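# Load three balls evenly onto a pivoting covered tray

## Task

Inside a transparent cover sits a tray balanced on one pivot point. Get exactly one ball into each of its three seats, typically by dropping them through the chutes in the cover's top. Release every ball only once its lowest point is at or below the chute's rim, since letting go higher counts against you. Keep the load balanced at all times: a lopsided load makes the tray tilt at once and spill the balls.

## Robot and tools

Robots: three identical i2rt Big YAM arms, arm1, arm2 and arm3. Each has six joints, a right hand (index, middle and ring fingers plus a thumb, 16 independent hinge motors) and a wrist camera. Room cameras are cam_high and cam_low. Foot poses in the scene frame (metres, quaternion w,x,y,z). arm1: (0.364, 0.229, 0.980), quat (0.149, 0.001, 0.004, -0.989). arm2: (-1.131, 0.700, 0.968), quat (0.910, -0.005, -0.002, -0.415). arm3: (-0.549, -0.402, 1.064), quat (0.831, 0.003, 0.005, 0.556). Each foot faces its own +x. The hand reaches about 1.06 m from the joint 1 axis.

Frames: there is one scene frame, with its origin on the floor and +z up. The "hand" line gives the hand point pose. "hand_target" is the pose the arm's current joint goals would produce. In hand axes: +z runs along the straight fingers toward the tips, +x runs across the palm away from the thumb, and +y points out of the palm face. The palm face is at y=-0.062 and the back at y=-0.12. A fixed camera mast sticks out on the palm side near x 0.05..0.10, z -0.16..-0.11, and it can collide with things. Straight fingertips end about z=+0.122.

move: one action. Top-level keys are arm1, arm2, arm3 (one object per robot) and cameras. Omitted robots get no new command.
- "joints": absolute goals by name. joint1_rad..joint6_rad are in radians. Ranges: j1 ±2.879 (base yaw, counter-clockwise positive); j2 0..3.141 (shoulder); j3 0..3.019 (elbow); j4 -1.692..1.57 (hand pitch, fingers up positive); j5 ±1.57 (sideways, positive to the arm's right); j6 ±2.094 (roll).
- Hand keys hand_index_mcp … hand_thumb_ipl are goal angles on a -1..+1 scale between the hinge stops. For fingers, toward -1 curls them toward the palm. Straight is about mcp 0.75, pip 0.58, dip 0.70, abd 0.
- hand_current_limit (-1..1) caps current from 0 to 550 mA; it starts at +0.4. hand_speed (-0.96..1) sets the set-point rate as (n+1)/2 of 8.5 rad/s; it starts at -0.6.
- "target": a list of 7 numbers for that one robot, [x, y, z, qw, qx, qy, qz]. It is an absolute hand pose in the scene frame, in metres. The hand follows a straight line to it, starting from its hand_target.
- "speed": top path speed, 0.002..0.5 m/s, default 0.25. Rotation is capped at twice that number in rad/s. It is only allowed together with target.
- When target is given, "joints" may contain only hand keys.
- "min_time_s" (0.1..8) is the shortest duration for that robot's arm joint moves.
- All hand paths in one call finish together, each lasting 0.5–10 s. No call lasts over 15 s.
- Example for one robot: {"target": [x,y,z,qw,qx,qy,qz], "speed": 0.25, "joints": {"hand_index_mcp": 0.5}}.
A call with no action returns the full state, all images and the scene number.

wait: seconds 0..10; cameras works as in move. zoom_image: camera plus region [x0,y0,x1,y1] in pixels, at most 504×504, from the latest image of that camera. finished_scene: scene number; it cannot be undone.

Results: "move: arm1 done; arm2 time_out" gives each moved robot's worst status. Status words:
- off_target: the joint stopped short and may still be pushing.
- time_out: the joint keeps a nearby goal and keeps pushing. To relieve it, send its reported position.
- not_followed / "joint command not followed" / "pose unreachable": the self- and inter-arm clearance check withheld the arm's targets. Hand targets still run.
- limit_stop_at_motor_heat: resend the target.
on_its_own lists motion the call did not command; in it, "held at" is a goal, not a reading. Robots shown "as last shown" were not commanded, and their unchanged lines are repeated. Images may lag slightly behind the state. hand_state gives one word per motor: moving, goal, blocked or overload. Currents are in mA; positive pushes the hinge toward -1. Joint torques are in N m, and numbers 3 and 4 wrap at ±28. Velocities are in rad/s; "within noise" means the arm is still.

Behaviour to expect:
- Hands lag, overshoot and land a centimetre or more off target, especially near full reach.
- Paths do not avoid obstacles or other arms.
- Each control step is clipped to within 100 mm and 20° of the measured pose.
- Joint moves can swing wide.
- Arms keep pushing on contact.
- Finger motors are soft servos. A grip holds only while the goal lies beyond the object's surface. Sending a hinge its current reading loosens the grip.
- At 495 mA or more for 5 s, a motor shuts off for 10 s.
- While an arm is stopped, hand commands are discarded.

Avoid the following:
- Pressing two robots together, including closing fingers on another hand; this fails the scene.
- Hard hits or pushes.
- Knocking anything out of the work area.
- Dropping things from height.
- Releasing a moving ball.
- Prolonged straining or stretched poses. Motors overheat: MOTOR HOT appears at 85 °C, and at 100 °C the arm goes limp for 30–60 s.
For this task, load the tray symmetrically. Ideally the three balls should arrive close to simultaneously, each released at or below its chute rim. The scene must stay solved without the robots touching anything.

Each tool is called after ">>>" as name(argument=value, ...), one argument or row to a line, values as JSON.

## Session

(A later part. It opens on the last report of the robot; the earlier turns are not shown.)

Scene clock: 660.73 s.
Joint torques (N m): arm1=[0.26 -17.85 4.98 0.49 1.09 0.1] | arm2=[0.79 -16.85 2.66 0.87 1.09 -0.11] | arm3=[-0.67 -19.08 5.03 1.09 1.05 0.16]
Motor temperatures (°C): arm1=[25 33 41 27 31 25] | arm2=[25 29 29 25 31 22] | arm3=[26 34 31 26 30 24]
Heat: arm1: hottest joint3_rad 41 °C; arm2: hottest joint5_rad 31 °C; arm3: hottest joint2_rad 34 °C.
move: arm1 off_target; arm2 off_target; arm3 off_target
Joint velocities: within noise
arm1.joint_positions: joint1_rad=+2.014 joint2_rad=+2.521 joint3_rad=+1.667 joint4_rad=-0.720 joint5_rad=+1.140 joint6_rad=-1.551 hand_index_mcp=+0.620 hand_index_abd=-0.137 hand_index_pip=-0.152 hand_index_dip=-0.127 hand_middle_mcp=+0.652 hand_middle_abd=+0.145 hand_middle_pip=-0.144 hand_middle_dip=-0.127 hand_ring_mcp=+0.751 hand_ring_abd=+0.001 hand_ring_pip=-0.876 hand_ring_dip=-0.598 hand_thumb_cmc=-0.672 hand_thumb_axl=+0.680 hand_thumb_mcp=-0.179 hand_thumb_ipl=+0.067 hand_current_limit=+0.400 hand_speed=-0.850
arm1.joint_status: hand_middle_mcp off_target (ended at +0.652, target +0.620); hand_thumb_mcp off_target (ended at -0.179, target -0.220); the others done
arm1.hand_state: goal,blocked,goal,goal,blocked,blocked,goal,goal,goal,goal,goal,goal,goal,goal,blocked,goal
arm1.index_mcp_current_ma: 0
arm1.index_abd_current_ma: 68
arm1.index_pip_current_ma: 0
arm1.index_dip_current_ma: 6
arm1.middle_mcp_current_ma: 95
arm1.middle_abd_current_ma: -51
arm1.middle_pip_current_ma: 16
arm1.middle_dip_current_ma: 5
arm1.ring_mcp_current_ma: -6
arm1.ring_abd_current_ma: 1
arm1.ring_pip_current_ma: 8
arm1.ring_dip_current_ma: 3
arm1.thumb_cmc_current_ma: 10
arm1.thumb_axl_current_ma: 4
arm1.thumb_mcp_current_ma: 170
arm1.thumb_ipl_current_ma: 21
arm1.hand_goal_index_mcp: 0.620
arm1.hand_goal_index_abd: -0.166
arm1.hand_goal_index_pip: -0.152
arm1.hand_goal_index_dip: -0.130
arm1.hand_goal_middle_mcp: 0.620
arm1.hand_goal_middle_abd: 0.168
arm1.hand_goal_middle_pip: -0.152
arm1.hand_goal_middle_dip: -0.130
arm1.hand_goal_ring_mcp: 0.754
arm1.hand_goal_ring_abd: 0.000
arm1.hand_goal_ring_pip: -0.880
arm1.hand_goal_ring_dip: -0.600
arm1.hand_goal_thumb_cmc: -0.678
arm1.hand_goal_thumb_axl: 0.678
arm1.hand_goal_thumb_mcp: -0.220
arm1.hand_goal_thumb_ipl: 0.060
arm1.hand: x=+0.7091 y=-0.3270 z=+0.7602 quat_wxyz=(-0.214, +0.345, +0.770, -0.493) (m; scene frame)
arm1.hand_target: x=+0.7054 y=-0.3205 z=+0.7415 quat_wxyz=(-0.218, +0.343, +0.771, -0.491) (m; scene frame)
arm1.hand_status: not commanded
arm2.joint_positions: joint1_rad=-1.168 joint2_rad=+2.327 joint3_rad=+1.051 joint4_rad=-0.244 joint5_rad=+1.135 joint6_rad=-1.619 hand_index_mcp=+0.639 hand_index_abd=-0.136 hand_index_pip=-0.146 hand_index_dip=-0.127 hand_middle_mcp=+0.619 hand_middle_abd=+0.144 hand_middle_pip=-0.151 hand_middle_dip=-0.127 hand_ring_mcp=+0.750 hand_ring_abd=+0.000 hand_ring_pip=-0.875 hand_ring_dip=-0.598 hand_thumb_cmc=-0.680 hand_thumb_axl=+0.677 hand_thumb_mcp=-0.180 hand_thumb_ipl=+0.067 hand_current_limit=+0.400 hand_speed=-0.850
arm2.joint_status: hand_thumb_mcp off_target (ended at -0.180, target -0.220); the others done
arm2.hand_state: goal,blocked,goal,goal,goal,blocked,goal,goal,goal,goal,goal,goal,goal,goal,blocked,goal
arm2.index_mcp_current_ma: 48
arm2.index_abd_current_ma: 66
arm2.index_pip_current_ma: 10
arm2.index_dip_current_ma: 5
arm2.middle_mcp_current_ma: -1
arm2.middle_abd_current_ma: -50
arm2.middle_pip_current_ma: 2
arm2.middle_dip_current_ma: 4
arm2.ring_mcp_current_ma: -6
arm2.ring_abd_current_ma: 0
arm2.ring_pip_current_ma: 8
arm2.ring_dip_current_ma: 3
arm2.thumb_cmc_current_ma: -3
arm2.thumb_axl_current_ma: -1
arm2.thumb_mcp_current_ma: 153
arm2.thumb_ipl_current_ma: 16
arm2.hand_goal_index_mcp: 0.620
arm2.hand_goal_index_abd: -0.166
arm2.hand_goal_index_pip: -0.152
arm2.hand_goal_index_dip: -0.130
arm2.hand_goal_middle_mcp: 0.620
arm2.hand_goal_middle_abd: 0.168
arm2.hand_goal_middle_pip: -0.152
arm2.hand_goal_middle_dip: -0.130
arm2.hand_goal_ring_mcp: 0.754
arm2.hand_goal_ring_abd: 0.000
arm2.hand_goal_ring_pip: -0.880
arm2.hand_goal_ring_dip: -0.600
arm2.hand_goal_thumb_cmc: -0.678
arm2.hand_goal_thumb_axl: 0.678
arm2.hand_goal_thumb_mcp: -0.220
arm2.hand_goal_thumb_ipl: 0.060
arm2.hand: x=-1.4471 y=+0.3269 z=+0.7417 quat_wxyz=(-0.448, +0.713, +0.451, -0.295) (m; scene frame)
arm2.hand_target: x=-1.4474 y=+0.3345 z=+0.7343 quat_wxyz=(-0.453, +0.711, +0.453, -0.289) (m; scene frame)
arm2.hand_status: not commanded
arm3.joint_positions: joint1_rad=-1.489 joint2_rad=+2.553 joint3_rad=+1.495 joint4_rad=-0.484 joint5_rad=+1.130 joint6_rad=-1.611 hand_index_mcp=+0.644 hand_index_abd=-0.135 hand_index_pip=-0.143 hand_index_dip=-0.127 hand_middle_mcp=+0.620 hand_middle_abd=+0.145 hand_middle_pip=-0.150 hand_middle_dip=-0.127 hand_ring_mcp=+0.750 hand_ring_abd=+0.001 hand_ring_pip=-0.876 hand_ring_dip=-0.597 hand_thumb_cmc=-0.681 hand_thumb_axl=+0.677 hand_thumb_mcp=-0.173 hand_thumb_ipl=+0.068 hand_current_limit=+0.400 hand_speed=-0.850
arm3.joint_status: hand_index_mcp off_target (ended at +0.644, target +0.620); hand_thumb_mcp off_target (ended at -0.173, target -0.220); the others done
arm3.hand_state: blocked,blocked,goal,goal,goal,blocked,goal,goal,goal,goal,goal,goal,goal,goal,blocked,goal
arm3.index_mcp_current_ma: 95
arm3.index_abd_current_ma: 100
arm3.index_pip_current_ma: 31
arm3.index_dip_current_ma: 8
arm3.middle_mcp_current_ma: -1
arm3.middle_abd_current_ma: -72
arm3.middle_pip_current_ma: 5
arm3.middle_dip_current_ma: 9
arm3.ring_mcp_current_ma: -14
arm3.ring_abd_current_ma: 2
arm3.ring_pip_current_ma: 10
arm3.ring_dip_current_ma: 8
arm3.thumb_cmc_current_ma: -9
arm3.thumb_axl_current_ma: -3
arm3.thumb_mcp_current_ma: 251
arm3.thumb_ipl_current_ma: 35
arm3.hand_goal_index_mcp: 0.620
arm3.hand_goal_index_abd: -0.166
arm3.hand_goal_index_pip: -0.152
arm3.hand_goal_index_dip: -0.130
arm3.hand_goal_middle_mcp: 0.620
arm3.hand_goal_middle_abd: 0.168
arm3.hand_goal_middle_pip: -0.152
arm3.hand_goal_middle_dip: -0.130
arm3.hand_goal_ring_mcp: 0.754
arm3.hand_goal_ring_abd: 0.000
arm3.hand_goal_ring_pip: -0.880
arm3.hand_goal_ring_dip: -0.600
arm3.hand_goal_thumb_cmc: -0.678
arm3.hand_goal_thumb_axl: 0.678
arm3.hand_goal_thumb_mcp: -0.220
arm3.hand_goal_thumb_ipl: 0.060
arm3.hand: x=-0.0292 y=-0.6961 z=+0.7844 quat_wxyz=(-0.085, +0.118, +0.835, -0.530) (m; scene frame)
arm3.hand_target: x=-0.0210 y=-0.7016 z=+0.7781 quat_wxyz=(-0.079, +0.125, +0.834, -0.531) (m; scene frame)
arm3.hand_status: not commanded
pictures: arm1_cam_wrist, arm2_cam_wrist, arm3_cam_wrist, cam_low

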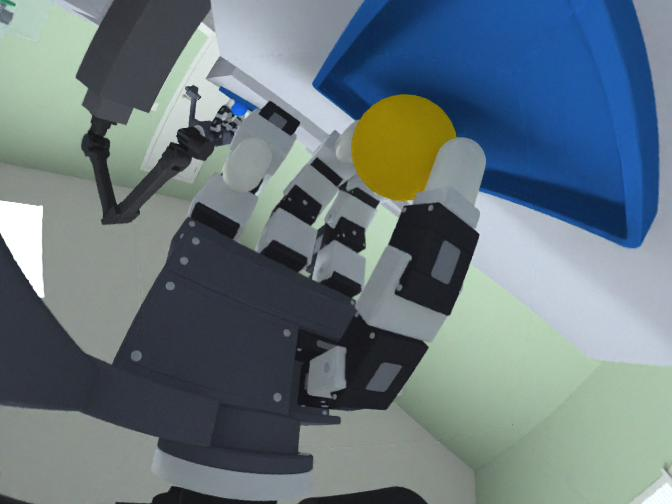

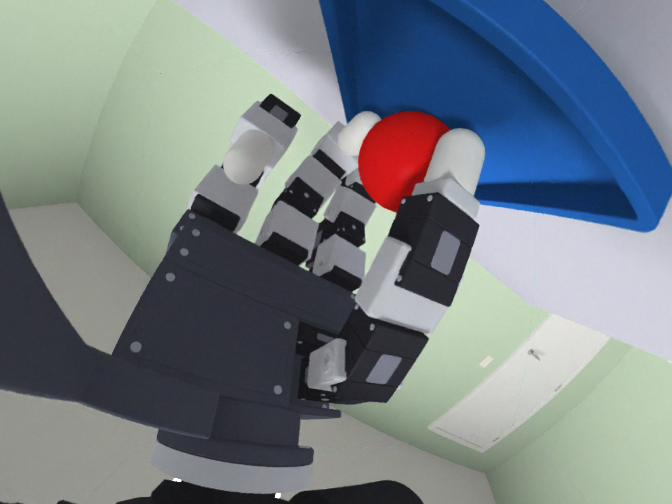

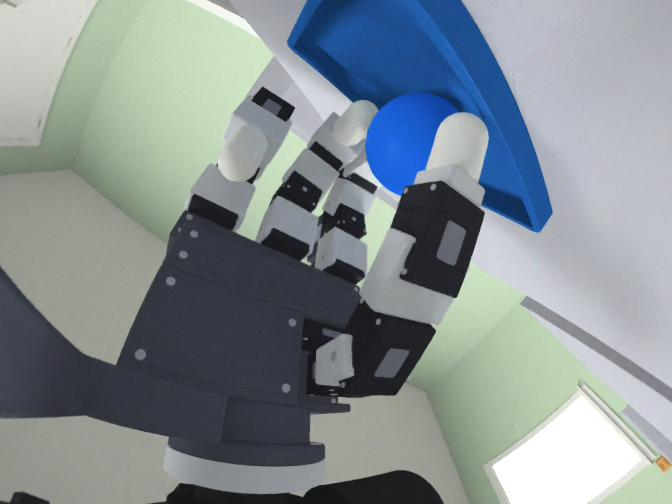

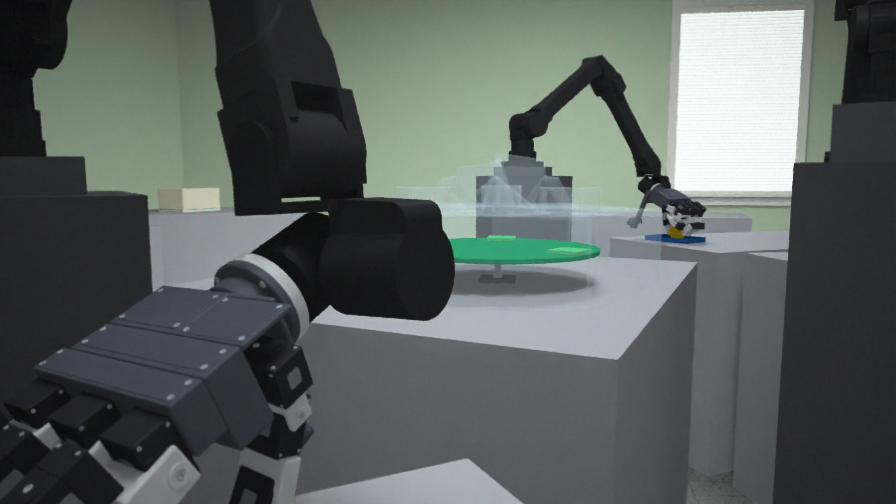

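>>> move(
  arm1={"joints":{"hand_index_mcp":0.55,"hand_middle_mcp":0.55,"hand_thumb_mcp":-0.3}},
  arm2={"joints":{"hand_index_mcp":0.55,"hand_middle_mcp":0.55,"hand_thumb_mcp":-0.3}},
  arm3={"joints":{"hand_index_mcp":0.55,"hand_middle_mcp":0.55,"hand_thumb_mcp":-0.3}},
  cameras=["arm1_cam_wrist","arm2_cam_wrist","arm3_cam_wrist","cam_low"],
)

>>> zoom_image(
  camera="cam_low",
  region=[630, 165, 720, 255],
)

Scene clock: 666.60 s.
Joint torques (N m): arm1=[0.32 -17.85 4.86 0.46 0.9 0.09] | arm2=[0.79 -16.91 2.62 0.87 0.96 -0.11] | arm3=[-0.67 -19.08 5.04 1.1 0.95 0.16]
Motor temperatures (°C): arm1=[25 33 40 27 31 25] | arm2=[25 29 29 25 31 22] | arm3=[26 34 31 26 30 24]
Heat: arm1: hottest joint3_rad 40 °C; arm2: hottest joint5_rad 31 °C; arm3: hottest joint2_rad 34 °C.
move: arm1 off_target; arm2 off_target; arm3 off_target
Joint velocities: within noise
arm1.joint_positions: joint1_rad=+2.014 joint2_rad=+2.521 joint3_rad=+1.667 joint4_rad=-0.720 joint5_rad=+1.144 joint6_rad=-1.551 hand_index_mcp=+0.585 hand_index_abd=-0.138 hand_index_pip=-0.144 hand_index_dip=-0.127 hand_middle_mcp=+0.631 hand_middle_abd=+0.145 hand_middle_pip=-0.133 hand_middle_dip=-0.126 hand_ring_mcp=+0.751 hand_ring_abd=+0.001 hand_ring_pip=-0.876 hand_ring_dip=-0.598 hand_thumb_cmc=-0.671 hand_thumb_axl=+0.681 hand_thumb_mcp=-0.184 hand_thumb_ipl=+0.081 hand_current_limit=+0.400 hand_speed=-0.850
arm1.joint_status: hand_index_mcp off_target (ended at +0.585, target +0.550); hand_middle_mcp off_target (ended at +0.631, target +0.550); hand_thumb_mcp off_target (ended at -0.184, target -0.300)
arm1.hand_state: blocked,blocked,goal,goal,blocked,blocked,goal,goal,goal,goal,goal,goal,goal,goal,blocked,blocked
arm1.index_mcp_current_ma: 107
arm1.index_abd_current_ma: 64
arm1.index_pip_current_ma: 16
arm1.index_dip_current_ma: 6
arm1.middle_mcp_current_ma: 309
arm1.middle_abd_current_ma: -51
arm1.middle_pip_current_ma: 47
arm1.middle_dip_current_ma: 7
arm1.ring_mcp_current_ma: -6
arm1.ring_abd_current_ma: 1
arm1.ring_pip_current_ma: 8
arm1.ring_dip_current_ma: 3
arm1.thumb_cmc_current_ma: 15
arm1.thumb_axl_current_ma: 6
arm1.thumb_mcp_current_ma: 385
arm1.thumb_ipl_current_ma: 76
arm1.hand_goal_index_mcp: 0.550
arm1.hand_goal_index_abd: -0.166
arm1.hand_goal_index_pip: -0.152
arm1.hand_goal_index_dip: -0.130
arm1.hand_goal_middle_mcp: 0.550
arm1.hand_goal_middle_abd: 0.168
arm1.hand_goal_middle_pip: -0.152
arm1.hand_goal_middle_dip: -0.130
arm1.hand_goal_ring_mcp: 0.754
arm1.hand_goal_ring_abd: 0.000
arm1.hand_goal_ring_pip: -0.880
arm1.hand_goal_ring_dip: -0.600
arm1.hand_goal_thumb_cmc: -0.678
arm1.hand_goal_thumb_axl: 0.678
arm1.hand_goal_thumb_mcp: -0.300
arm1.hand_goal_thumb_ipl: 0.060
arm1.hand: x=+0.7086 y=-0.3274 z=+0.7607 quat_wxyz=(-0.215, +0.344, +0.769, -0.494) (m; scene frame)
arm1.hand_target: x=+0.7054 y=-0.3205 z=+0.7415 quat_wxyz=(-0.218, +0.343, +0.771, -0.491) (m; scene frame)
arm1.hand_status: not commanded
arm2.joint_positions: joint1_rad=-1.169 joint2_rad=+2.327 joint3_rad=+1.051 joint4_rad=-0.244 joint5_rad=+1.139 joint6_rad=-1.619 hand_index_mcp=+0.616 hand_index_abd=-0.136 hand_index_pip=-0.136 hand_index_dip=-0.126 hand_middle_mcp=+0.586 hand_middle_abd=+0.144 hand_middle_pip=-0.143 hand_middle_dip=-0.127 hand_ring_mcp=+0.750 hand_ring_abd=+0.000 hand_ring_pip=-0.875 hand_ring_dip=-0.598 hand_thumb_cmc=-0.681 hand_thumb_axl=+0.677 hand_thumb_mcp=-0.182 hand_thumb_ipl=+0.082 hand_current_limit=+0.400 hand_speed=-0.850
arm2.joint_status: hand_index_mcp off_target (ended at +0.616, target +0.550); hand_middle_mcp off_target (ended at +0.586, target +0.550); hand_thumb_mcp off_target (ended at -0.182, target -0.300)
arm2.hand_state: blocked,blocked,goal,goal,blocked,blocked,goal,goal,goal,goal,goal,goal,goal,goal,blocked,blocked
arm2.index_mcp_current_ma: 227
arm2.index_abd_current_ma: 66
arm2.index_pip_current_ma: 36
arm2.index_dip_current_ma: 5
arm2.middle_mcp_current_ma: 107
arm2.middle_abd_current_ma: -48
arm2.middle_pip_current_ma: 17
arm2.middle_dip_current_ma: 4
arm2.ring_mcp_current_ma: -6
arm2.ring_abd_current_ma: 0
arm2.ring_pip_current_ma: 8
arm2.ring_dip_current_ma: 3
arm2.thumb_cmc_current_ma: -4
arm2.thumb_axl_current_ma: -2
arm2.thumb_mcp_current_ma: 385
arm2.thumb_ipl_current_ma: 75
arm2.hand_goal_index_mcp: 0.550
arm2.hand_goal_index_abd: -0.166
arm2.hand_goal_index_pip: -0.152
arm2.hand_goal_index_dip: -0.130
arm2.hand_goal_middle_mcp: 0.550
arm2.hand_goal_middle_abd: 0.168
arm2.hand_goal_middle_pip: -0.152
arm2.hand_goal_middle_dip: -0.130
arm2.hand_goal_ring_mcp: 0.754
arm2.hand_goal_ring_abd: 0.000
arm2.hand_goal_ring_pip: -0.880
arm2.hand_goal_ring_dip: -0.600
arm2.hand_goal_thumb_cmc: -0.678
arm2.hand_goal_thumb_axl: 0.678
arm2.hand_goal_thumb_mcp: -0.300
arm2.hand_goal_thumb_ipl: 0.060
arm2.hand: x=-1.4479 y=+0.3275 z=+0.7421 quat_wxyz=(-0.450, +0.713, +0.450, -0.295) (m; scene frame)
arm2.hand_target: x=-1.4474 y=+0.3345 z=+0.7342 quat_wxyz=(-0.453, +0.711, +0.453, -0.289) (m; scene frame)
arm2.hand_status: not commanded
arm3.joint_positions: joint1_rad=-1.489 joint2_rad=+2.553 joint3_rad=+1.495 joint4_rad=-0.484 joint5_rad=+1.132 joint6_rad=-1.611 hand_index_mcp=+0.621 hand_index_abd=-0.135 hand_index_pip=-0.131 hand_index_dip=-0.125 hand_middle_mcp=+0.574 hand_middle_abd=+0.147 hand_middle_pip=-0.145 hand_middle_dip=-0.127 hand_ring_mcp=+0.750 hand_ring_abd=+0.001 hand_ring_pip=-0.876 hand_ring_dip=-0.597 hand_thumb_cmc=-0.682 hand_thumb_axl=+0.676 hand_thumb_mcp=-0.176 hand_thumb_ipl=+0.081 hand_current_limit=+0.400 hand_speed=-0.850
arm3.joint_status: hand_index_mcp off_target (ended at +0.621, target +0.550); hand_middle_mcp off_target (ended at +0.574, target +0.550); hand_thumb_mcp off_target (ended at -0.176, target -0.300)
arm3.hand_state: blocked,blocked,blocked,goal,blocked,blocked,goal,goal,goal,goal,goal,goal,goal,goal,blocked,blocked
arm3.index_mcp_current_ma: 318
arm3.index_abd_current_ma: 100
arm3.index_pip_current_ma: 78
arm3.index_dip_current_ma: 15
arm3.middle_mcp_current_ma: 95
arm3.middle_abd_current_ma: -64
arm3.middle_pip_current_ma: 21
arm3.middle_dip_current_ma: 9
arm3.ring_mcp_current_ma: -14
arm3.ring_abd_current_ma: 2
arm3.ring_pip_current_ma: 10
arm3.ring_dip_current_ma: 8
arm3.thumb_cmc_current_ma: -14
arm3.thumb_axl_current_ma: -5
arm3.thumb_mcp_current_ma: 385
arm3.thumb_ipl_current_ma: 105
arm3.hand_goal_index_mcp: 0.550
arm3.hand_goal_index_abd: -0.166
arm3.hand_goal_index_pip: -0.152
arm3.hand_goal_index_dip: -0.130
arm3.hand_goal_middle_mcp: 0.550
arm3.hand_goal_middle_abd: 0.168
arm3.hand_goal_middle_pip: -0.152
arm3.hand_goal_middle_dip: -0.130
arm3.hand_goal_ring_mcp: 0.754
arm3.hand_goal_ring_abd: 0.000
arm3.hand_goal_ring_pip: -0.880
arm3.hand_goal_ring_dip: -0.600
arm3.hand_goal_thumb_cmc: -0.678
arm3.hand_goal_thumb_axl: 0.678
arm3.hand_goal_thumb_mcp: -0.300
arm3.hand_goal_thumb_ipl: 0.060
arm3.hand: x=-0.0293 y=-0.6964 z=+0.7847 quat_wxyz=(-0.086, +0.118, +0.834, -0.531) (m; scene frame)
arm3.hand_target: x=-0.0210 y=-0.7015 z=+0.7780 quat_wxyz=(-0.079, +0.125, +0.834, -0.531) (m; scene frame)
arm3.hand_status: not commanded
pictures: arm1_cam_wrist, arm2_cam_wrist, arm3_cam_wrist, cam_low

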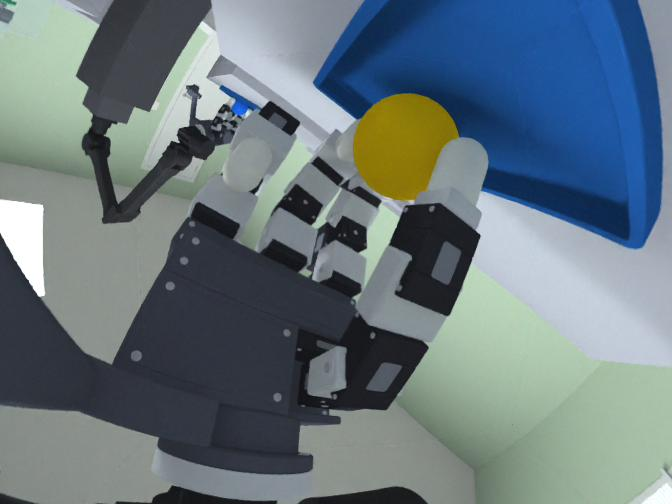

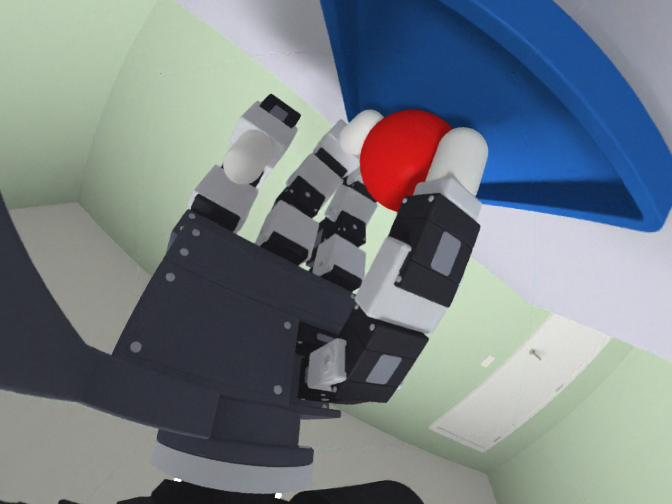

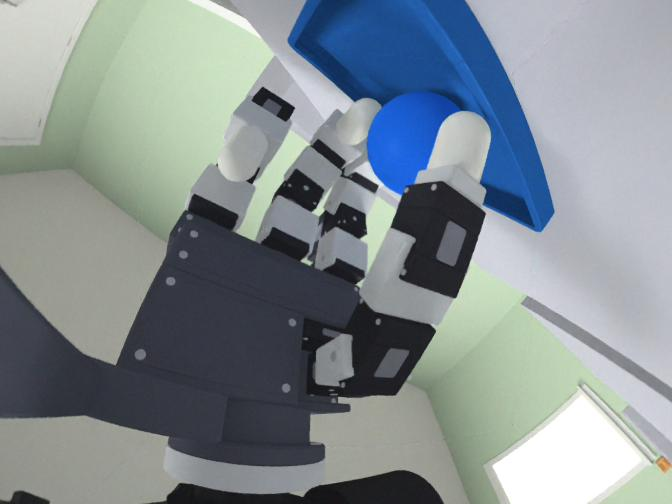

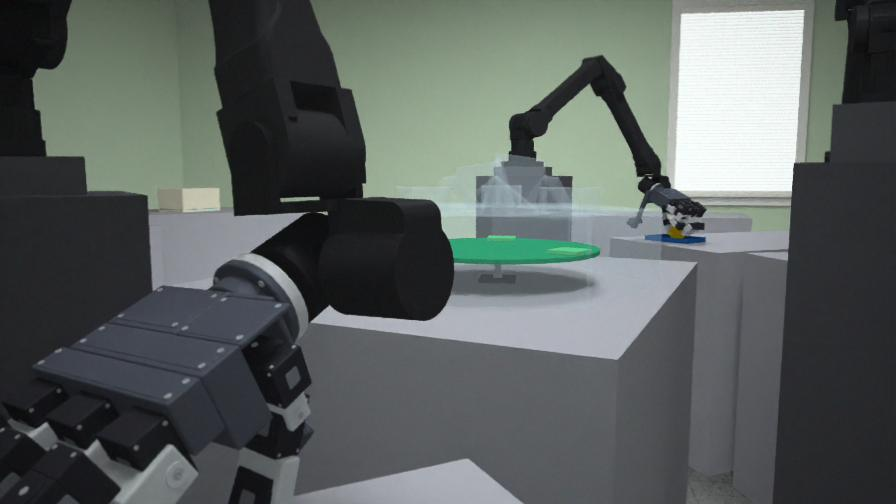

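Scaled by 5.600.

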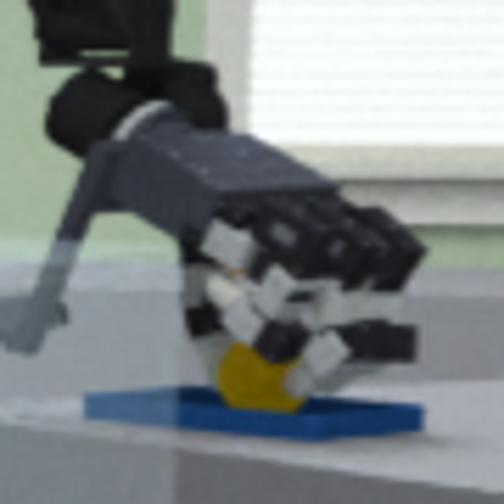

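>>> move(
  arm1={"target":[0.7075,-0.330,0.84,0.2185,-0.3431,-0.7705,0.4908],"speed":0.1},
  arm2={"target":[-1.4475,0.3320,0.82,0.4531,-0.7113,-0.4532,0.2887],"speed":0.1},
  arm3={"target":[-0.0207,-0.7017,0.86,-0.0794,0.1247,0.8342,-0.5314],"speed":0.1},
  cameras=["arm1_cam_wrist","arm2_cam_wrist","arm3_cam_wrist","cam_low"],
)

>>> zoom_image(
  camera="cam_low",
  region=[630, 145, 720, 235],
)

Scene clock: 672.93 s.
Joint torques (N m): arm1=[-0.09 -21.6 5.29 -0.4 1.21 -0.11] | arm2=[1.08 -19.66 3.78 0.01 1.11 0.01] | arm3=[-0.73 -23.53 3.06 0.28 1.2 0.14]
Motor temperatures (°C): arm1=[25 33 40 27 31 25] | arm2=[25 29 29 25 31 22] | arm3=[26 34 30 26 30 24]
Heat: arm1: hottest joint3_rad 40 °C; arm2: hottest joint5_rad 31 °C; arm3: hottest joint2_rad 34 °C.
move: arm1 off_target; arm2 off_target; arm3 off_target
Joint velocities: within noise
arm1.joint_positions: joint1_rad=+2.014 joint2_rad=+2.397 joint3_rad=+1.632 joint4_rad=-0.829 joint5_rad=+1.136 joint6_rad=-1.550 hand_index_mcp=+0.580 hand_index_abd=-0.138 hand_index_pip=-0.143 hand_index_dip=-0.127 hand_middle_mcp=+0.622 hand_middle_abd=+0.145 hand_middle_pip=-0.128 hand_middle_dip=-0.119 hand_ring_mcp=+0.751 hand_ring_abd=+0.001 hand_ring_pip=-0.876 hand_ring_dip=-0.598 hand_thumb_cmc=-0.669 hand_thumb_axl=+0.682 hand_thumb_mcp=-0.184 hand_thumb_ipl=+0.086 hand_current_limit=+0.400 hand_speed=-0.850
arm1.joint_status: not commanded
arm1.hand_state: blocked,blocked,goal,goal,blocked,blocked,blocked,goal,goal,goal,goal,goal,goal,goal,blocked,blocked
arm1.index_mcp_current_ma: 89
arm1.index_abd_current_ma: 64
arm1.index_pip_current_ma: 17
arm1.index_dip_current_ma: 5
arm1.middle_mcp_current_ma: 266
arm1.middle_abd_current_ma: -51
arm1.middle_pip_current_ma: 62
arm1.middle_dip_current_ma: 24
arm1.ring_mcp_current_ma: -6
arm1.ring_abd_current_ma: 1
arm1.ring_pip_current_ma: 8
arm1.ring_dip_current_ma: 3
arm1.thumb_cmc_current_ma: 19
arm1.thumb_axl_current_ma: 7
arm1.thumb_mcp_current_ma: 385
arm1.thumb_ipl_current_ma: 99
arm1.hand_goal_index_mcp: 0.550
arm1.hand_goal_index_abd: -0.166
arm1.hand_goal_index_pip: -0.152
arm1.hand_goal_index_dip: -0.130
arm1.hand_goal_middle_mcp: 0.550
arm1.hand_goal_middle_abd: 0.168
arm1.hand_goal_middle_pip: -0.152
arm1.hand_goal_middle_dip: -0.130
arm1.hand_goal_ring_mcp: 0.754
arm1.hand_goal_ring_abd: 0.000
arm1.hand_goal_ring_pip: -0.880
arm1.hand_goal_ring_dip: -0.600
arm1.hand_goal_thumb_cmc: -0.678
arm1.hand_goal_thumb_axl: 0.678
arm1.hand_goal_thumb_mcp: -0.300
arm1.hand_goal_thumb_ipl: 0.060
arm1.hand: x=+0.7074 y=-0.3250 z=+0.8245 quat_wxyz=(-0.221, +0.341, +0.773, -0.488) (m; scene frame)
arm1.hand_target: x=+0.7075 y=-0.3301 z=+0.8398 quat_wxyz=(-0.218, +0.343, +0.770, -0.491) (m; scene frame)
arm1.hand_status: off_target (0.016 m and 0.6 deg from the pose sent, 0.079 m and 0.6 deg at the start)
arm2.joint_positions: joint1_rad=-1.169 joint2_rad=+2.149 joint3_rad=+0.995 joint4_rad=-0.396 joint5_rad=+1.135 joint6_rad=-1.624 hand_index_mcp=+0.609 hand_index_abd=-0.136 hand_index_pip=-0.132 hand_index_dip=-0.121 hand_middle_mcp=+0.580 hand_middle_abd=+0.144 hand_middle_pip=-0.140 hand_middle_dip=-0.126 hand_ring_mcp=+0.750 hand_ring_abd=+0.000 hand_ring_pip=-0.875 hand_ring_dip=-0.598 hand_thumb_cmc=-0.678 hand_thumb_axl=+0.677 hand_thumb_mcp=-0.182 hand_thumb_ipl=+0.086 hand_current_limit=+0.400 hand_speed=-0.850
arm2.joint_status: not commanded
arm2.hand_state: blocked,blocked,blocked,goal,blocked,blocked,goal,goal,goal,goal,goal,goal,goal,goal,blocked,blocked
arm2.index_mcp_current_ma: 200
arm2.index_abd_current_ma: 66
arm2.index_pip_current_ma: 48
arm2.index_dip_current_ma: 16
arm2.middle_mcp_current_ma: 85
arm2.middle_abd_current_ma: -48
arm2.middle_pip_current_ma: 24
arm2.middle_dip_current_ma: 6
arm2.ring_mcp_current_ma: -6
arm2.ring_abd_current_ma: 0
arm2.ring_pip_current_ma: 8
arm2.ring_dip_current_ma: 3
arm2.thumb_cmc_current_ma: 0
arm2.thumb_axl_current_ma: -1
arm2.thumb_mcp_current_ma: 385
arm2.thumb_ipl_current_ma: 95
arm2.hand_goal_index_mcp: 0.550
arm2.hand_goal_index_abd: -0.166
arm2.hand_goal_index_pip: -0.152
arm2.hand_goal_index_dip: -0.130
arm2.hand_goal_middle_mcp: 0.550
arm2.hand_goal_middle_abd: 0.168
arm2.hand_goal_middle_pip: -0.152
arm2.hand_goal_middle_dip: -0.130
arm2.hand_goal_ring_mcp: 0.754
arm2.hand_goal_ring_abd: 0.000
arm2.hand_goal_ring_pip: -0.880
arm2.hand_goal_ring_dip: -0.600
arm2.hand_goal_thumb_cmc: -0.678
arm2.hand_goal_thumb_axl: 0.678
arm2.hand_goal_thumb_mcp: -0.300
arm2.hand_goal_thumb_ipl: 0.060
arm2.hand: x=-1.4437 y=+0.3353 z=+0.8082 quat_wxyz=(-0.455, +0.709, +0.459, -0.283) (m; scene frame)
arm2.hand_target: x=-1.4475 y=+0.3320 z=+0.8198 quat_wxyz=(-0.453, +0.711, +0.453, -0.289) (m; scene frame)
arm2.hand_status: off_target (0.013 m and 1.0 deg from the pose sent, 0.078 m and 0.9 deg at the start)
arm3.joint_positions: joint1_rad=-1.489 joint2_rad=+2.423 joint3_rad=+1.448 joint4_rad=-0.562 joint5_rad=+1.126 joint6_rad=-1.611 hand_index_mcp=+0.614 hand_index_abd=-0.135 hand_index_pip=-0.125 hand_index_dip=-0.117 hand_middle_mcp=+0.570 hand_middle_abd=+0.147 hand_middle_pip=-0.145 hand_middle_dip=-0.127 hand_ring_mcp=+0.750 hand_ring_abd=+0.001 hand_ring_pip=-0.876 hand_ring_dip=-0.597 hand_thumb_cmc=-0.680 hand_thumb_axl=+0.677 hand_thumb_mcp=-0.176 hand_thumb_ipl=+0.084 hand_current_limit=+0.400 hand_speed=-0.850
arm3.joint_status: not commanded
arm3.hand_state: blocked,blocked,blocked,goal,goal,blocked,goal,goal,goal,goal,goal,goal,goal,goal,blocked,blocked
arm3.index_mcp_current_ma: 280
arm3.index_abd_current_ma: 100
arm3.index_pip_current_ma: 100
arm3.index_dip_current_ma: 46
arm3.middle_mcp_current_ma: 76
arm3.middle_abd_current_ma: -64
arm3.middle_pip_current_ma: 23
arm3.middle_dip_current_ma: 9
arm3.ring_mcp_current_ma: -14
arm3.ring_abd_current_ma: 2
arm3.ring_pip_current_ma: 10
arm3.ring_dip_current_ma: 8
arm3.thumb_cmc_current_ma: -5
arm3.thumb_axl_current_ma: -3
arm3.thumb_mcp_current_ma: 385
arm3.thumb_ipl_current_ma: 125
arm3.hand_goal_index_mcp: 0.550
arm3.hand_goal_index_abd: -0.166
arm3.hand_goal_index_pip: -0.152
arm3.hand_goal_index_dip: -0.130
arm3.hand_goal_middle_mcp: 0.550
arm3.hand_goal_middle_abd: 0.168
arm3.hand_goal_middle_pip: -0.152
arm3.hand_goal_middle_dip: -0.130
arm3.hand_goal_ring_mcp: 0.754
arm3.hand_goal_ring_abd: 0.000
arm3.hand_goal_ring_pip: -0.880
arm3.hand_goal_ring_dip: -0.600
arm3.hand_goal_thumb_cmc: -0.678
arm3.hand_goal_thumb_axl: 0.678
arm3.hand_goal_thumb_mcp: -0.300
arm3.hand_goal_thumb_ipl: 0.060
arm3.hand: x=-0.0234 y=-0.6970 z=+0.8448 quat_wxyz=(-0.083, +0.119, +0.836, -0.529) (m; scene frame)
arm3.hand_target: x=-0.0206 y=-0.7017 z=+0.8597 quat_wxyz=(-0.079, +0.125, +0.834, -0.531) (m; scene frame)
arm3.hand_status: off_target (0.016 m and 0.8 deg from the pose sent, 0.076 m and 1.1 deg at the start)
pictures: arm1_cam_wrist, arm2_cam_wrist, arm3_cam_wrist, cam_low

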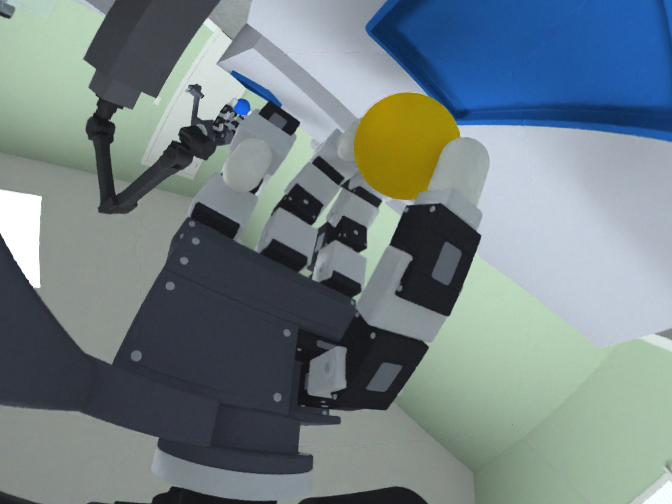

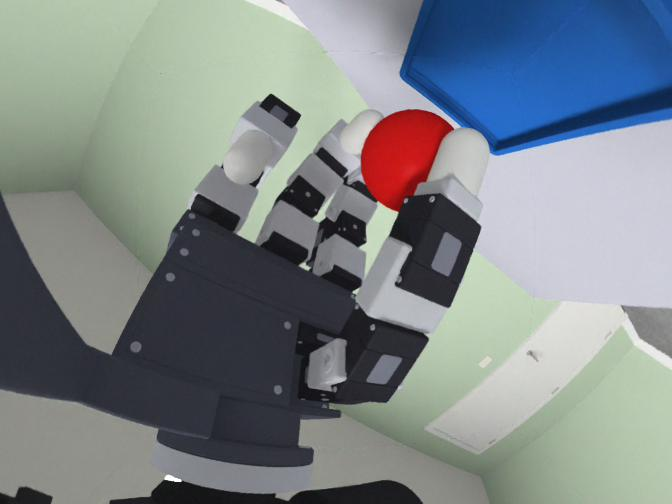

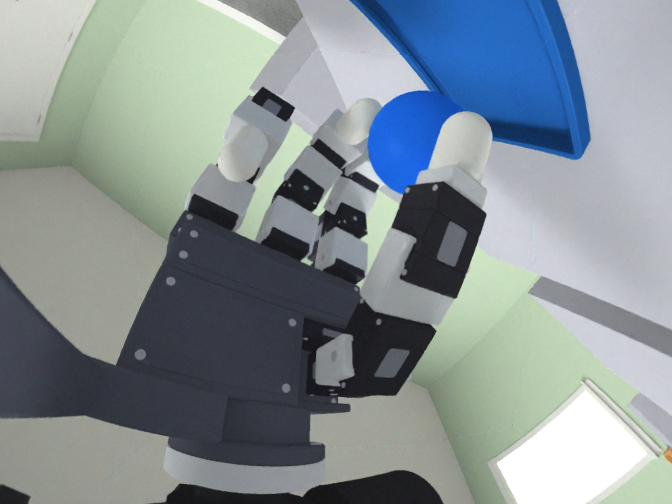

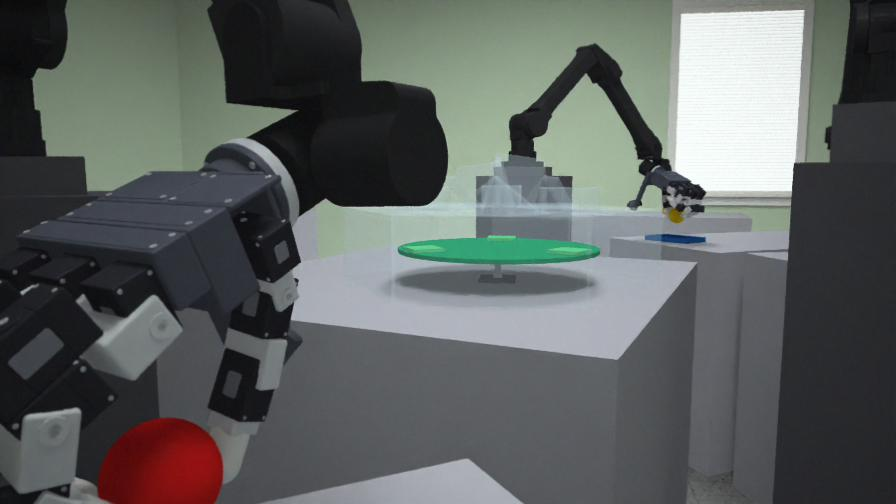

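Scaled by 5.600.

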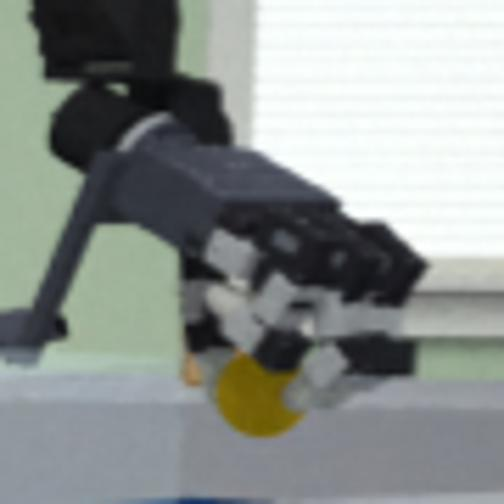

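>>> move(
  arm1={"joints":{"joint2_rad":1.95,"joint3_rad":1.70,"joint4_rad":-1.45,"joint5_rad":1.127,"joint6_rad":-1.378},"min_time_s":4},
  arm2={"joints":{"joint2_rad":2.0,"joint3_rad":1.70,"joint4_rad":-1.424,"joint5_rad":1.127,"joint6_rad":-1.378},"min_time_s":4},
  arm3={"joints":{"joint2_rad":1.875,"joint3_rad":1.25,"joint4_rad":-1.105,"joint5_rad":1.127,"joint6_rad":-1.378},"min_time_s":4},
  cameras=["arm1_cam_wrist","arm2_cam_wrist","arm3_cam_wrist","cam_high"],
)

Scene clock: 797.23 s.
Joint torques (N m): arm1=[-0.09 -19.31 10.24 -0.72 1.15 0.1] | arm2=[0.97 -23.06 12.16 -0.47 1.05 0.16] | arm3=[-0.67 -19.6 4.55 -0.2 1.15 0.27]
Motor temperatures (°C): arm1=[25 42 38 27 33 25] | arm2=[25 31 29 25 32 22] | arm3=[26 36 29 25 31 24]
Heat: arm1: hottest joint2_rad 42 °C; arm2: hottest joint5_rad 32 °C; arm3: hottest joint2_rad 36 °C.
move: arm1 done; arm2 done; arm3 done
Joint velocities: within noise
arm1.joint_positions: joint1_rad=+2.014 joint2_rad=+1.981 joint3_rad=+1.648 joint4_rad=-1.439 joint5_rad=+1.124 joint6_rad=-1.391 hand_index_mcp=+0.580 hand_index_abd=-0.138 hand_index_pip=-0.143 hand_index_dip=-0.127 hand_middle_mcp=+0.622 hand_middle_abd=+0.145 hand_middle_pip=-0.128 hand_middle_dip=-0.119 hand_ring_mcp=+0.751 hand_ring_abd=+0.001 hand_ring_pip=-0.876 hand_ring_dip=-0.598 hand_thumb_cmc=-0.669 hand_thumb_axl=+0.682 hand_thumb_mcp=-0.184 hand_thumb_ipl=+0.086 hand_current_limit=+0.400 hand_speed=-0.850
arm1.joint_status: all done
arm1.hand_state: blocked,blocked,goal,goal,blocked,blocked,blocked,goal,goal,goal,goal,goal,goal,goal,blocked,blocked
arm1.index_mcp_current_ma: 89
arm1.index_abd_current_ma: 64
arm1.index_pip_current_ma: 17
arm1.index_dip_current_ma: 5
arm1.middle_mcp_current_ma: 266
arm1.middle_abd_current_ma: -51
arm1.middle_pip_current_ma: 62
arm1.middle_dip_current_ma: 24
arm1.ring_mcp_current_ma: -6
arm1.ring_abd_current_ma: 1
arm1.ring_pip_current_ma: 8
arm1.ring_dip_current_ma: 3
arm1.thumb_cmc_current_ma: 19
arm1.thumb_axl_current_ma: 7
arm1.thumb_mcp_current_ma: 385
arm1.thumb_ipl_current_ma: 99
arm1.hand_goal_index_mcp: 0.550
arm1.hand_goal_index_abd: -0.166
arm1.hand_goal_index_pip: -0.152
arm1.hand_goal_index_dip: -0.130
arm1.hand_goal_middle_mcp: 0.550
arm1.hand_goal_middle_abd: 0.168
arm1.hand_goal_middle_pip: -0.152
arm1.hand_goal_middle_dip: -0.130
arm1.hand_goal_ring_mcp: 0.754
arm1.hand_goal_ring_abd: 0.000
arm1.hand_goal_ring_pip: -0.880
arm1.hand_goal_ring_dip: -0.600
arm1.hand_goal_thumb_cmc: -0.678
arm1.hand_goal_thumb_axl: 0.678
arm1.hand_goal_thumb_mcp: -0.300
arm1.hand_goal_thumb_ipl: 0.060
arm1.hand: x=+0.6714 y=-0.2885 z=+1.0785 quat_wxyz=(-0.250, +0.359, +0.765, -0.473) (m; scene frame)
arm1.hand_target: x=+0.6796 y=-0.3025 z=+1.1156 quat_wxyz=(-0.220, +0.383, +0.754, -0.486) (m; scene frame)
arm1.hand_status: not commanded
arm2.joint_positions: joint1_rad=-1.169 joint2_rad=+2.030 joint3_rad=+1.647 joint4_rad=-1.412 joint5_rad=+1.125 joint6_rad=-1.392 hand_index_mcp=+0.609 hand_index_abd=-0.136 hand_index_pip=-0.131 hand_index_dip=-0.121 hand_middle_mcp=+0.580 hand_middle_abd=+0.144 hand_middle_pip=-0.140 hand_middle_dip=-0.126 hand_ring_mcp=+0.750 hand_ring_abd=+0.000 hand_ring_pip=-0.875 hand_ring_dip=-0.598 hand_thumb_cmc=-0.678 hand_thumb_axl=+0.678 hand_thumb_mcp=-0.182 hand_thumb_ipl=+0.086 hand_current_limit=+0.400 hand_speed=-0.850
arm2.joint_status: all done
arm2.hand_state: blocked,blocked,blocked,goal,blocked,blocked,goal,goal,goal,goal,goal,goal,goal,goal,blocked,blocked
arm2.index_mcp_current_ma: 200
arm2.index_abd_current_ma: 66
arm2.index_pip_current_ma: 48
arm2.index_dip_current_ma: 17
arm2.middle_mcp_current_ma: 85
arm2.middle_abd_current_ma: -48
arm2.middle_pip_current_ma: 24
arm2.middle_dip_current_ma: 6
arm2.ring_mcp_current_ma: -6
arm2.ring_abd_current_ma: 0
arm2.ring_pip_current_ma: 8
arm2.ring_dip_current_ma: 3
arm2.thumb_cmc_current_ma: 0
arm2.thumb_axl_current_ma: 0
arm2.thumb_mcp_current_ma: 385
arm2.thumb_ipl_current_ma: 95
arm2.hand_goal_index_mcp: 0.550
arm2.hand_goal_index_abd: -0.166
arm2.hand_goal_index_pip: -0.152
arm2.hand_goal_index_dip: -0.130
arm2.hand_goal_middle_mcp: 0.550
arm2.hand_goal_middle_abd: 0.168
arm2.hand_goal_middle_pip: -0.152
arm2.hand_goal_middle_dip: -0.130
arm2.hand_goal_ring_mcp: 0.754
arm2.hand_goal_ring_abd: 0.000
arm2.hand_goal_ring_pip: -0.880
arm2.hand_goal_ring_dip: -0.600
arm2.hand_goal_thumb_cmc: -0.678
arm2.hand_goal_thumb_axl: 0.678
arm2.hand_goal_thumb_mcp: -0.300
arm2.hand_goal_thumb_ipl: 0.060
arm2.hand: x=-1.5012 y=+0.2226 z=+1.0464 quat_wxyz=(-0.476, +0.725, +0.432, -0.246) (m; scene frame)
arm2.hand_target: x=-1.5114 y=+0.2078 z=+1.0836 quat_wxyz=(-0.459, +0.739, +0.409, -0.274) (m; scene frame)
arm2.hand_status: not commanded
arm3.joint_positions: joint1_rad=-1.489 joint2_rad=+1.902 joint3_rad=+1.257 joint4_rad=-1.095 joint5_rad=+1.124 joint6_rad=-1.390 hand_index_mcp=+0.614 hand_index_abd=-0.135 hand_index_pip=-0.125 hand_index_dip=-0.117 hand_middle_mcp=+0.570 hand_middle_abd=+0.147 hand_middle_pip=-0.145 hand_middle_dip=-0.127 hand_ring_mcp=+0.750 hand_ring_abd=+0.001 hand_ring_pip=-0.876 hand_ring_dip=-0.597 hand_thumb_cmc=-0.680 hand_thumb_axl=+0.677 hand_thumb_mcp=-0.176 hand_thumb_ipl=+0.084 hand_current_limit=+0.400 hand_speed=-0.850
arm3.joint_status: all done
arm3.hand_state: blocked,blocked,blocked,goal,goal,blocked,goal,goal,goal,goal,goal,goal,goal,goal,blocked,blocked
arm3.index_mcp_current_ma: 280
arm3.index_abd_current_ma: 100
arm3.index_pip_current_ma: 101
arm3.index_dip_current_ma: 46
arm3.middle_mcp_current_ma: 76
arm3.middle_abd_current_ma: -64
arm3.middle_pip_current_ma: 23
arm3.middle_dip_current_ma: 9
arm3.ring_mcp_current_ma: -14
arm3.ring_abd_current_ma: 2
arm3.ring_pip_current_ma: 10
arm3.ring_dip_current_ma: 8
arm3.thumb_cmc_current_ma: -5
arm3.thumb_axl_current_ma: -3
arm3.thumb_mcp_current_ma: 385
arm3.thumb_ipl_current_ma: 125
arm3.hand_goal_index_mcp: 0.550
arm3.hand_goal_index_abd: -0.166
arm3.hand_goal_index_pip: -0.152
arm3.hand_goal_index_dip: -0.130
arm3.hand_goal_middle_mcp: 0.550
arm3.hand_goal_middle_abd: 0.168
arm3.hand_goal_middle_pip: -0.152
arm3.hand_goal_middle_dip: -0.130
arm3.hand_goal_ring_mcp: 0.754
arm3.hand_goal_ring_abd: 0.000
arm3.hand_goal_ring_pip: -0.880
arm3.hand_goal_ring_dip: -0.600
arm3.hand_goal_thumb_cmc: -0.678
arm3.hand_goal_thumb_axl: 0.678
arm3.hand_goal_thumb_mcp: -0.300
arm3.hand_goal_thumb_ipl: 0.060
arm3.hand: x=-0.0964 y=-0.6752 z=+1.0718 quat_wxyz=(-0.110, +0.158, +0.828, -0.527) (m; scene frame)
arm3.hand_target: x=-0.0993 y=-0.6778 z=+1.0834 quat_wxyz=(-0.104, +0.167, +0.826, -0.529) (m; scene frame)
arm3.hand_status: not commanded
pictures: arm1_cam_wrist, arm2_cam_wrist, arm3_cam_wrist, cam_high

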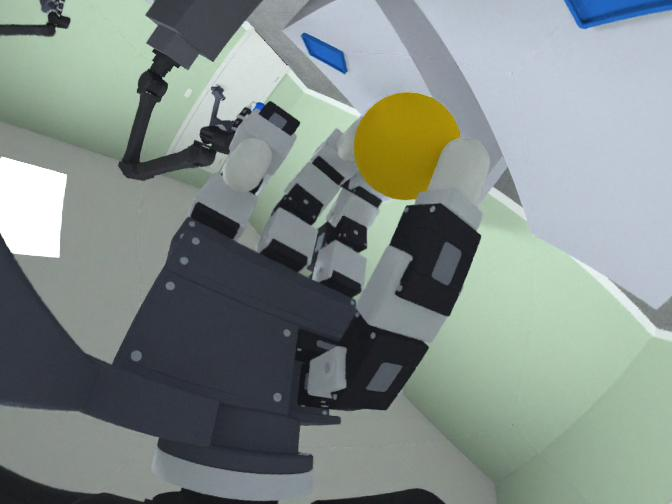

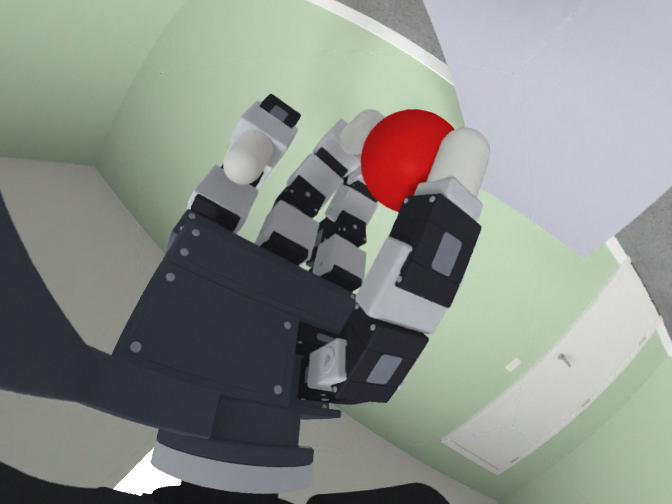

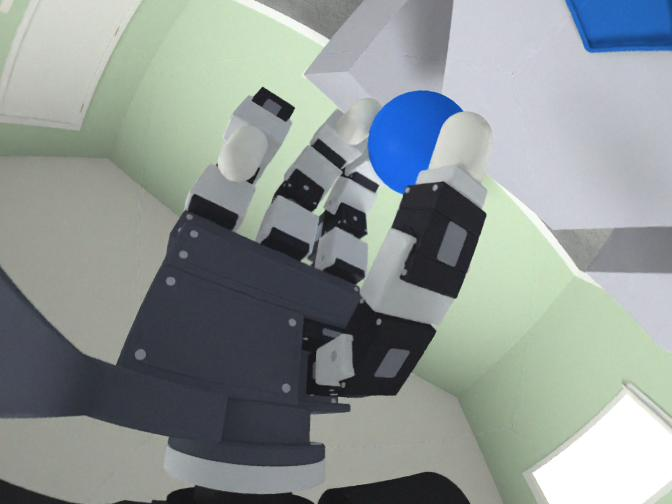

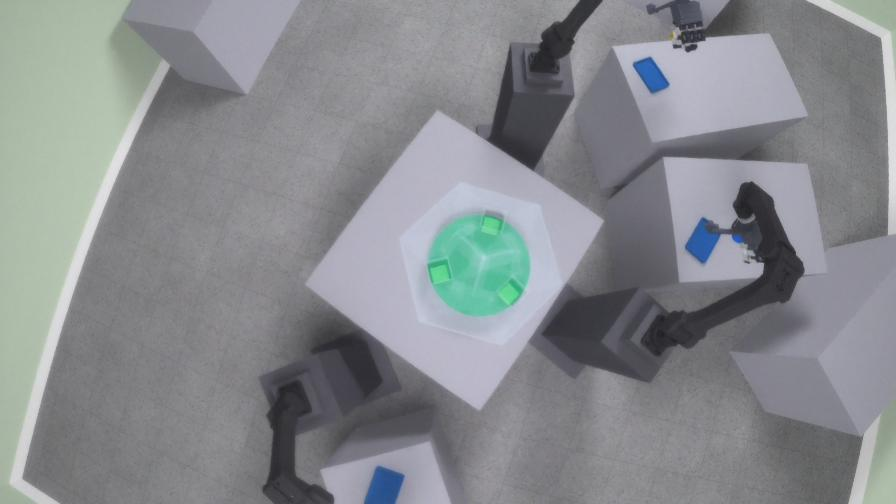

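>>> move(
  arm2={"joints":{"joint1_rad":0.529,"joint2_rad":2.04,"joint3_rad":1.787,"joint4_rad":-1.492},"min_time_s":6},
  cameras=["arm2_cam_wrist","cam_high","cam_low"],
)

Scene clock: 809.53 s.
Joint torques (N m): arm1=[-0.21 -18.96 10.21 -0.79 1.14 0.11] | arm2=[0.73 -20.95 12.59 -0.43 1.11 0.14] | arm3=[-0.67 -19.6 4.55 -0.17 1.15 0.27]
Motor temperatures (°C): arm1=[25 41 40 27 33 25] | arm2=[25 30 31 25 32 22] | arm3=[26 35 29 25 31 24]
Heat: arm1: hottest joint2_rad 41 °C; arm2: hottest joint5_rad 32 °C; arm3: hottest joint2_rad 35 °C.
move: arm2 done
Joint velocities: within noise
arm1, arm3: as last shown
arm2.joint_positions: joint1_rad=+0.534 joint2_rad=+2.031 joint3_rad=+1.730 joint4_rad=-1.481 joint5_rad=+1.124 joint6_rad=-1.391 hand_index_mcp=+0.608 hand_index_abd=-0.136 hand_index_pip=-0.131 hand_index_dip=-0.121 hand_middle_mcp=+0.579 hand_middle_abd=+0.144 hand_middle_pip=-0.140 hand_middle_dip=-0.126 hand_ring_mcp=+0.750 hand_ring_abd=+0.000 hand_ring_pip=-0.875 hand_ring_dip=-0.598 hand_thumb_cmc=-0.678 hand_thumb_axl=+0.678 hand_thumb_mcp=-0.182 hand_thumb_ipl=+0.087 hand_current_limit=+0.400 hand_speed=-0.850
arm2.joint_status: all done
arm2.hand_state: blocked,blocked,blocked,goal,blocked,blocked,goal,goal,goal,goal,goal,goal,goal,goal,blocked,blocked
arm2.index_mcp_current_ma: 196
arm2.index_abd_current_ma: 66
arm2.index_pip_current_ma: 49
arm2.index_dip_current_ma: 17
arm2.middle_mcp_current_ma: 82
arm2.middle_abd_current_ma: -48
arm2.middle_pip_current_ma: 25
arm2.middle_dip_current_ma: 6
arm2.ring_mcp_current_ma: -6
arm2.ring_abd_current_ma: 0
arm2.ring_pip_current_ma: 8
arm2.ring_dip_current_ma: 3
arm2.thumb_cmc_current_ma: 0
arm2.thumb_axl_current_ma: 0
arm2.thumb_mcp_current_ma: 385
arm2.thumb_ipl_current_ma: 98
arm2.hand_goal_index_mcp: 0.550
arm2.hand_goal_index_abd: -0.166
arm2.hand_goal_index_pip: -0.152
arm2.hand_goal_index_dip: -0.130
arm2.hand_goal_middle_mcp: 0.550
arm2.hand_goal_middle_abd: 0.168
arm2.hand_goal_middle_pip: -0.152
arm2.hand_goal_middle_dip: -0.130
arm2.hand_goal_ring_mcp: 0.754
arm2.hand_goal_ring_abd: 0.000
arm2.hand_goal_ring_pip: -0.880
arm2.hand_goal_ring_dip: -0.600
arm2.hand_goal_thumb_cmc: -0.678
arm2.hand_goal_thumb_axl: 0.678
arm2.hand_goal_thumb_mcp: -0.300
arm2.hand_goal_thumb_ipl: 0.060
arm2.hand: x=-0.5948 y=+0.3930 z=+1.0732 quat_wxyz=(-0.126, +0.155, +0.826, -0.526) (m; scene frame)
arm2.hand_target: x=-0.5804 y=+0.3840 z=+1.0893 quat_wxyz=(-0.109, +0.172, +0.823, -0.530) (m; scene frame)
arm2.hand_status: not commanded
arm3.joint_positions: joint1_rad=-1.489 joint2_rad=+1.902 joint3_rad=+1.257 joint4_rad=-1.095 joint5_rad=+1.124 joint6_rad=-1.389 hand_index_mcp=+0.614 hand_index_abd=-0.135 hand_index_pip=-0.125 hand_index_dip=-0.117 hand_middle_mcp=+0.570 hand_middle_abd=+0.147 hand_middle_pip=-0.145 hand_middle_dip=-0.127 hand_ring_mcp=+0.750 hand_ring_abd=+0.001 hand_ring_pip=-0.876 hand_ring_dip=-0.597 hand_thumb_cmc=-0.680 hand_thumb_axl=+0.677 hand_thumb_mcp=-0.176 hand_thumb_ipl=+0.084 hand_current_limit=+0.400 hand_speed=-0.850
pictures: arm2_cam_wrist, cam_high, cam_low

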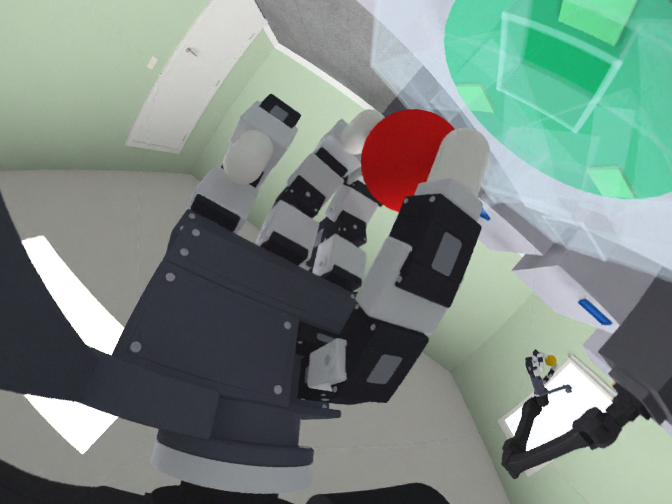

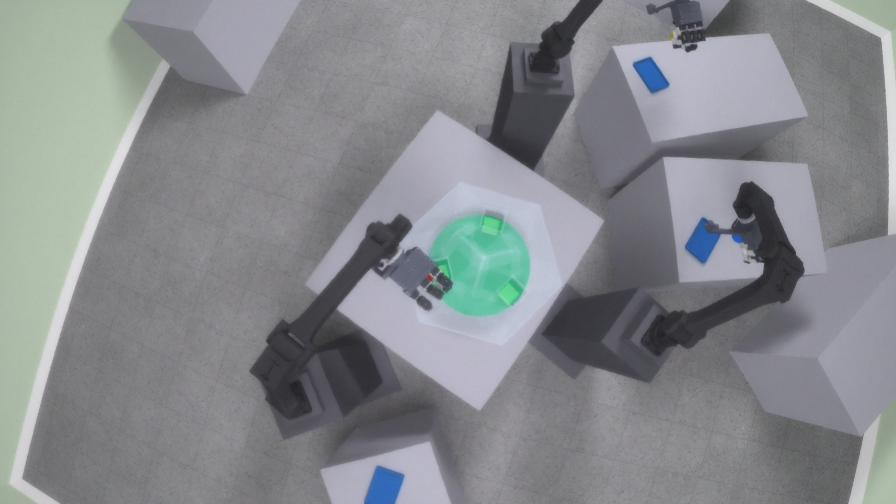

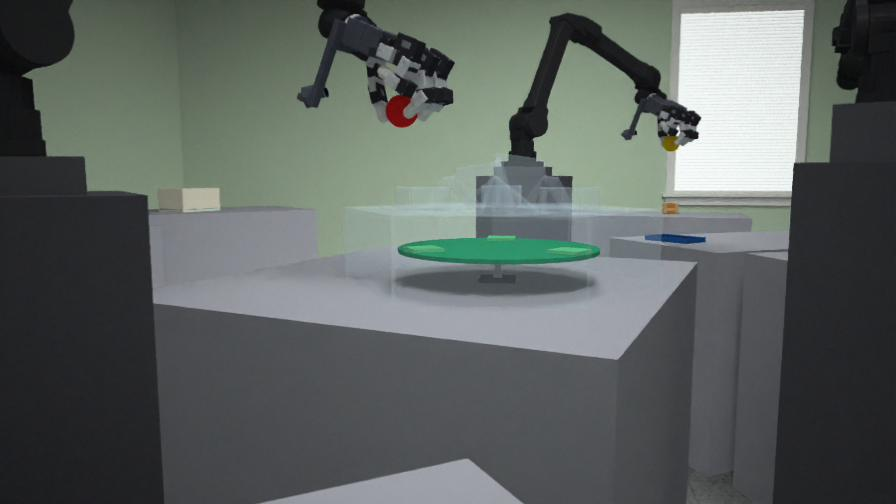

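>>> zoom_image(
  camera="arm2_cam_wrist",
  region=[350, 0, 672, 240],
)

>>> zoom_image(
  camera="cam_low",
  region=[340, 60, 660, 300],
)

Scaled by 1.565 from the camera's 672x504 image, which has a finer 960x720 frame.

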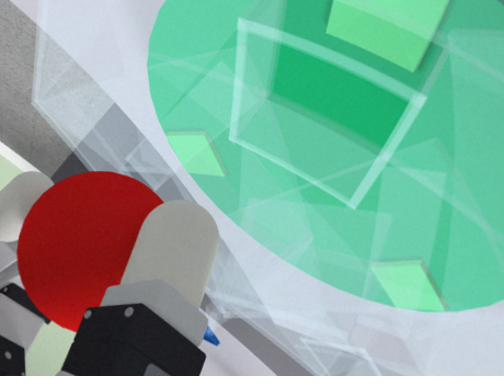

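Scaled by 1.575.

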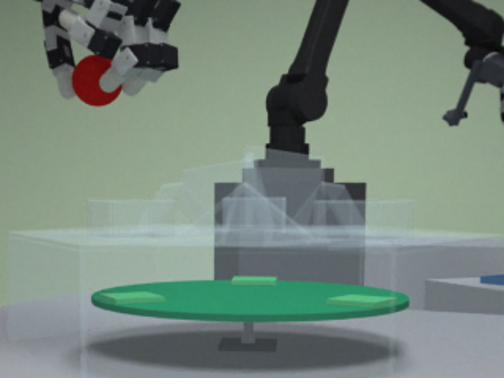

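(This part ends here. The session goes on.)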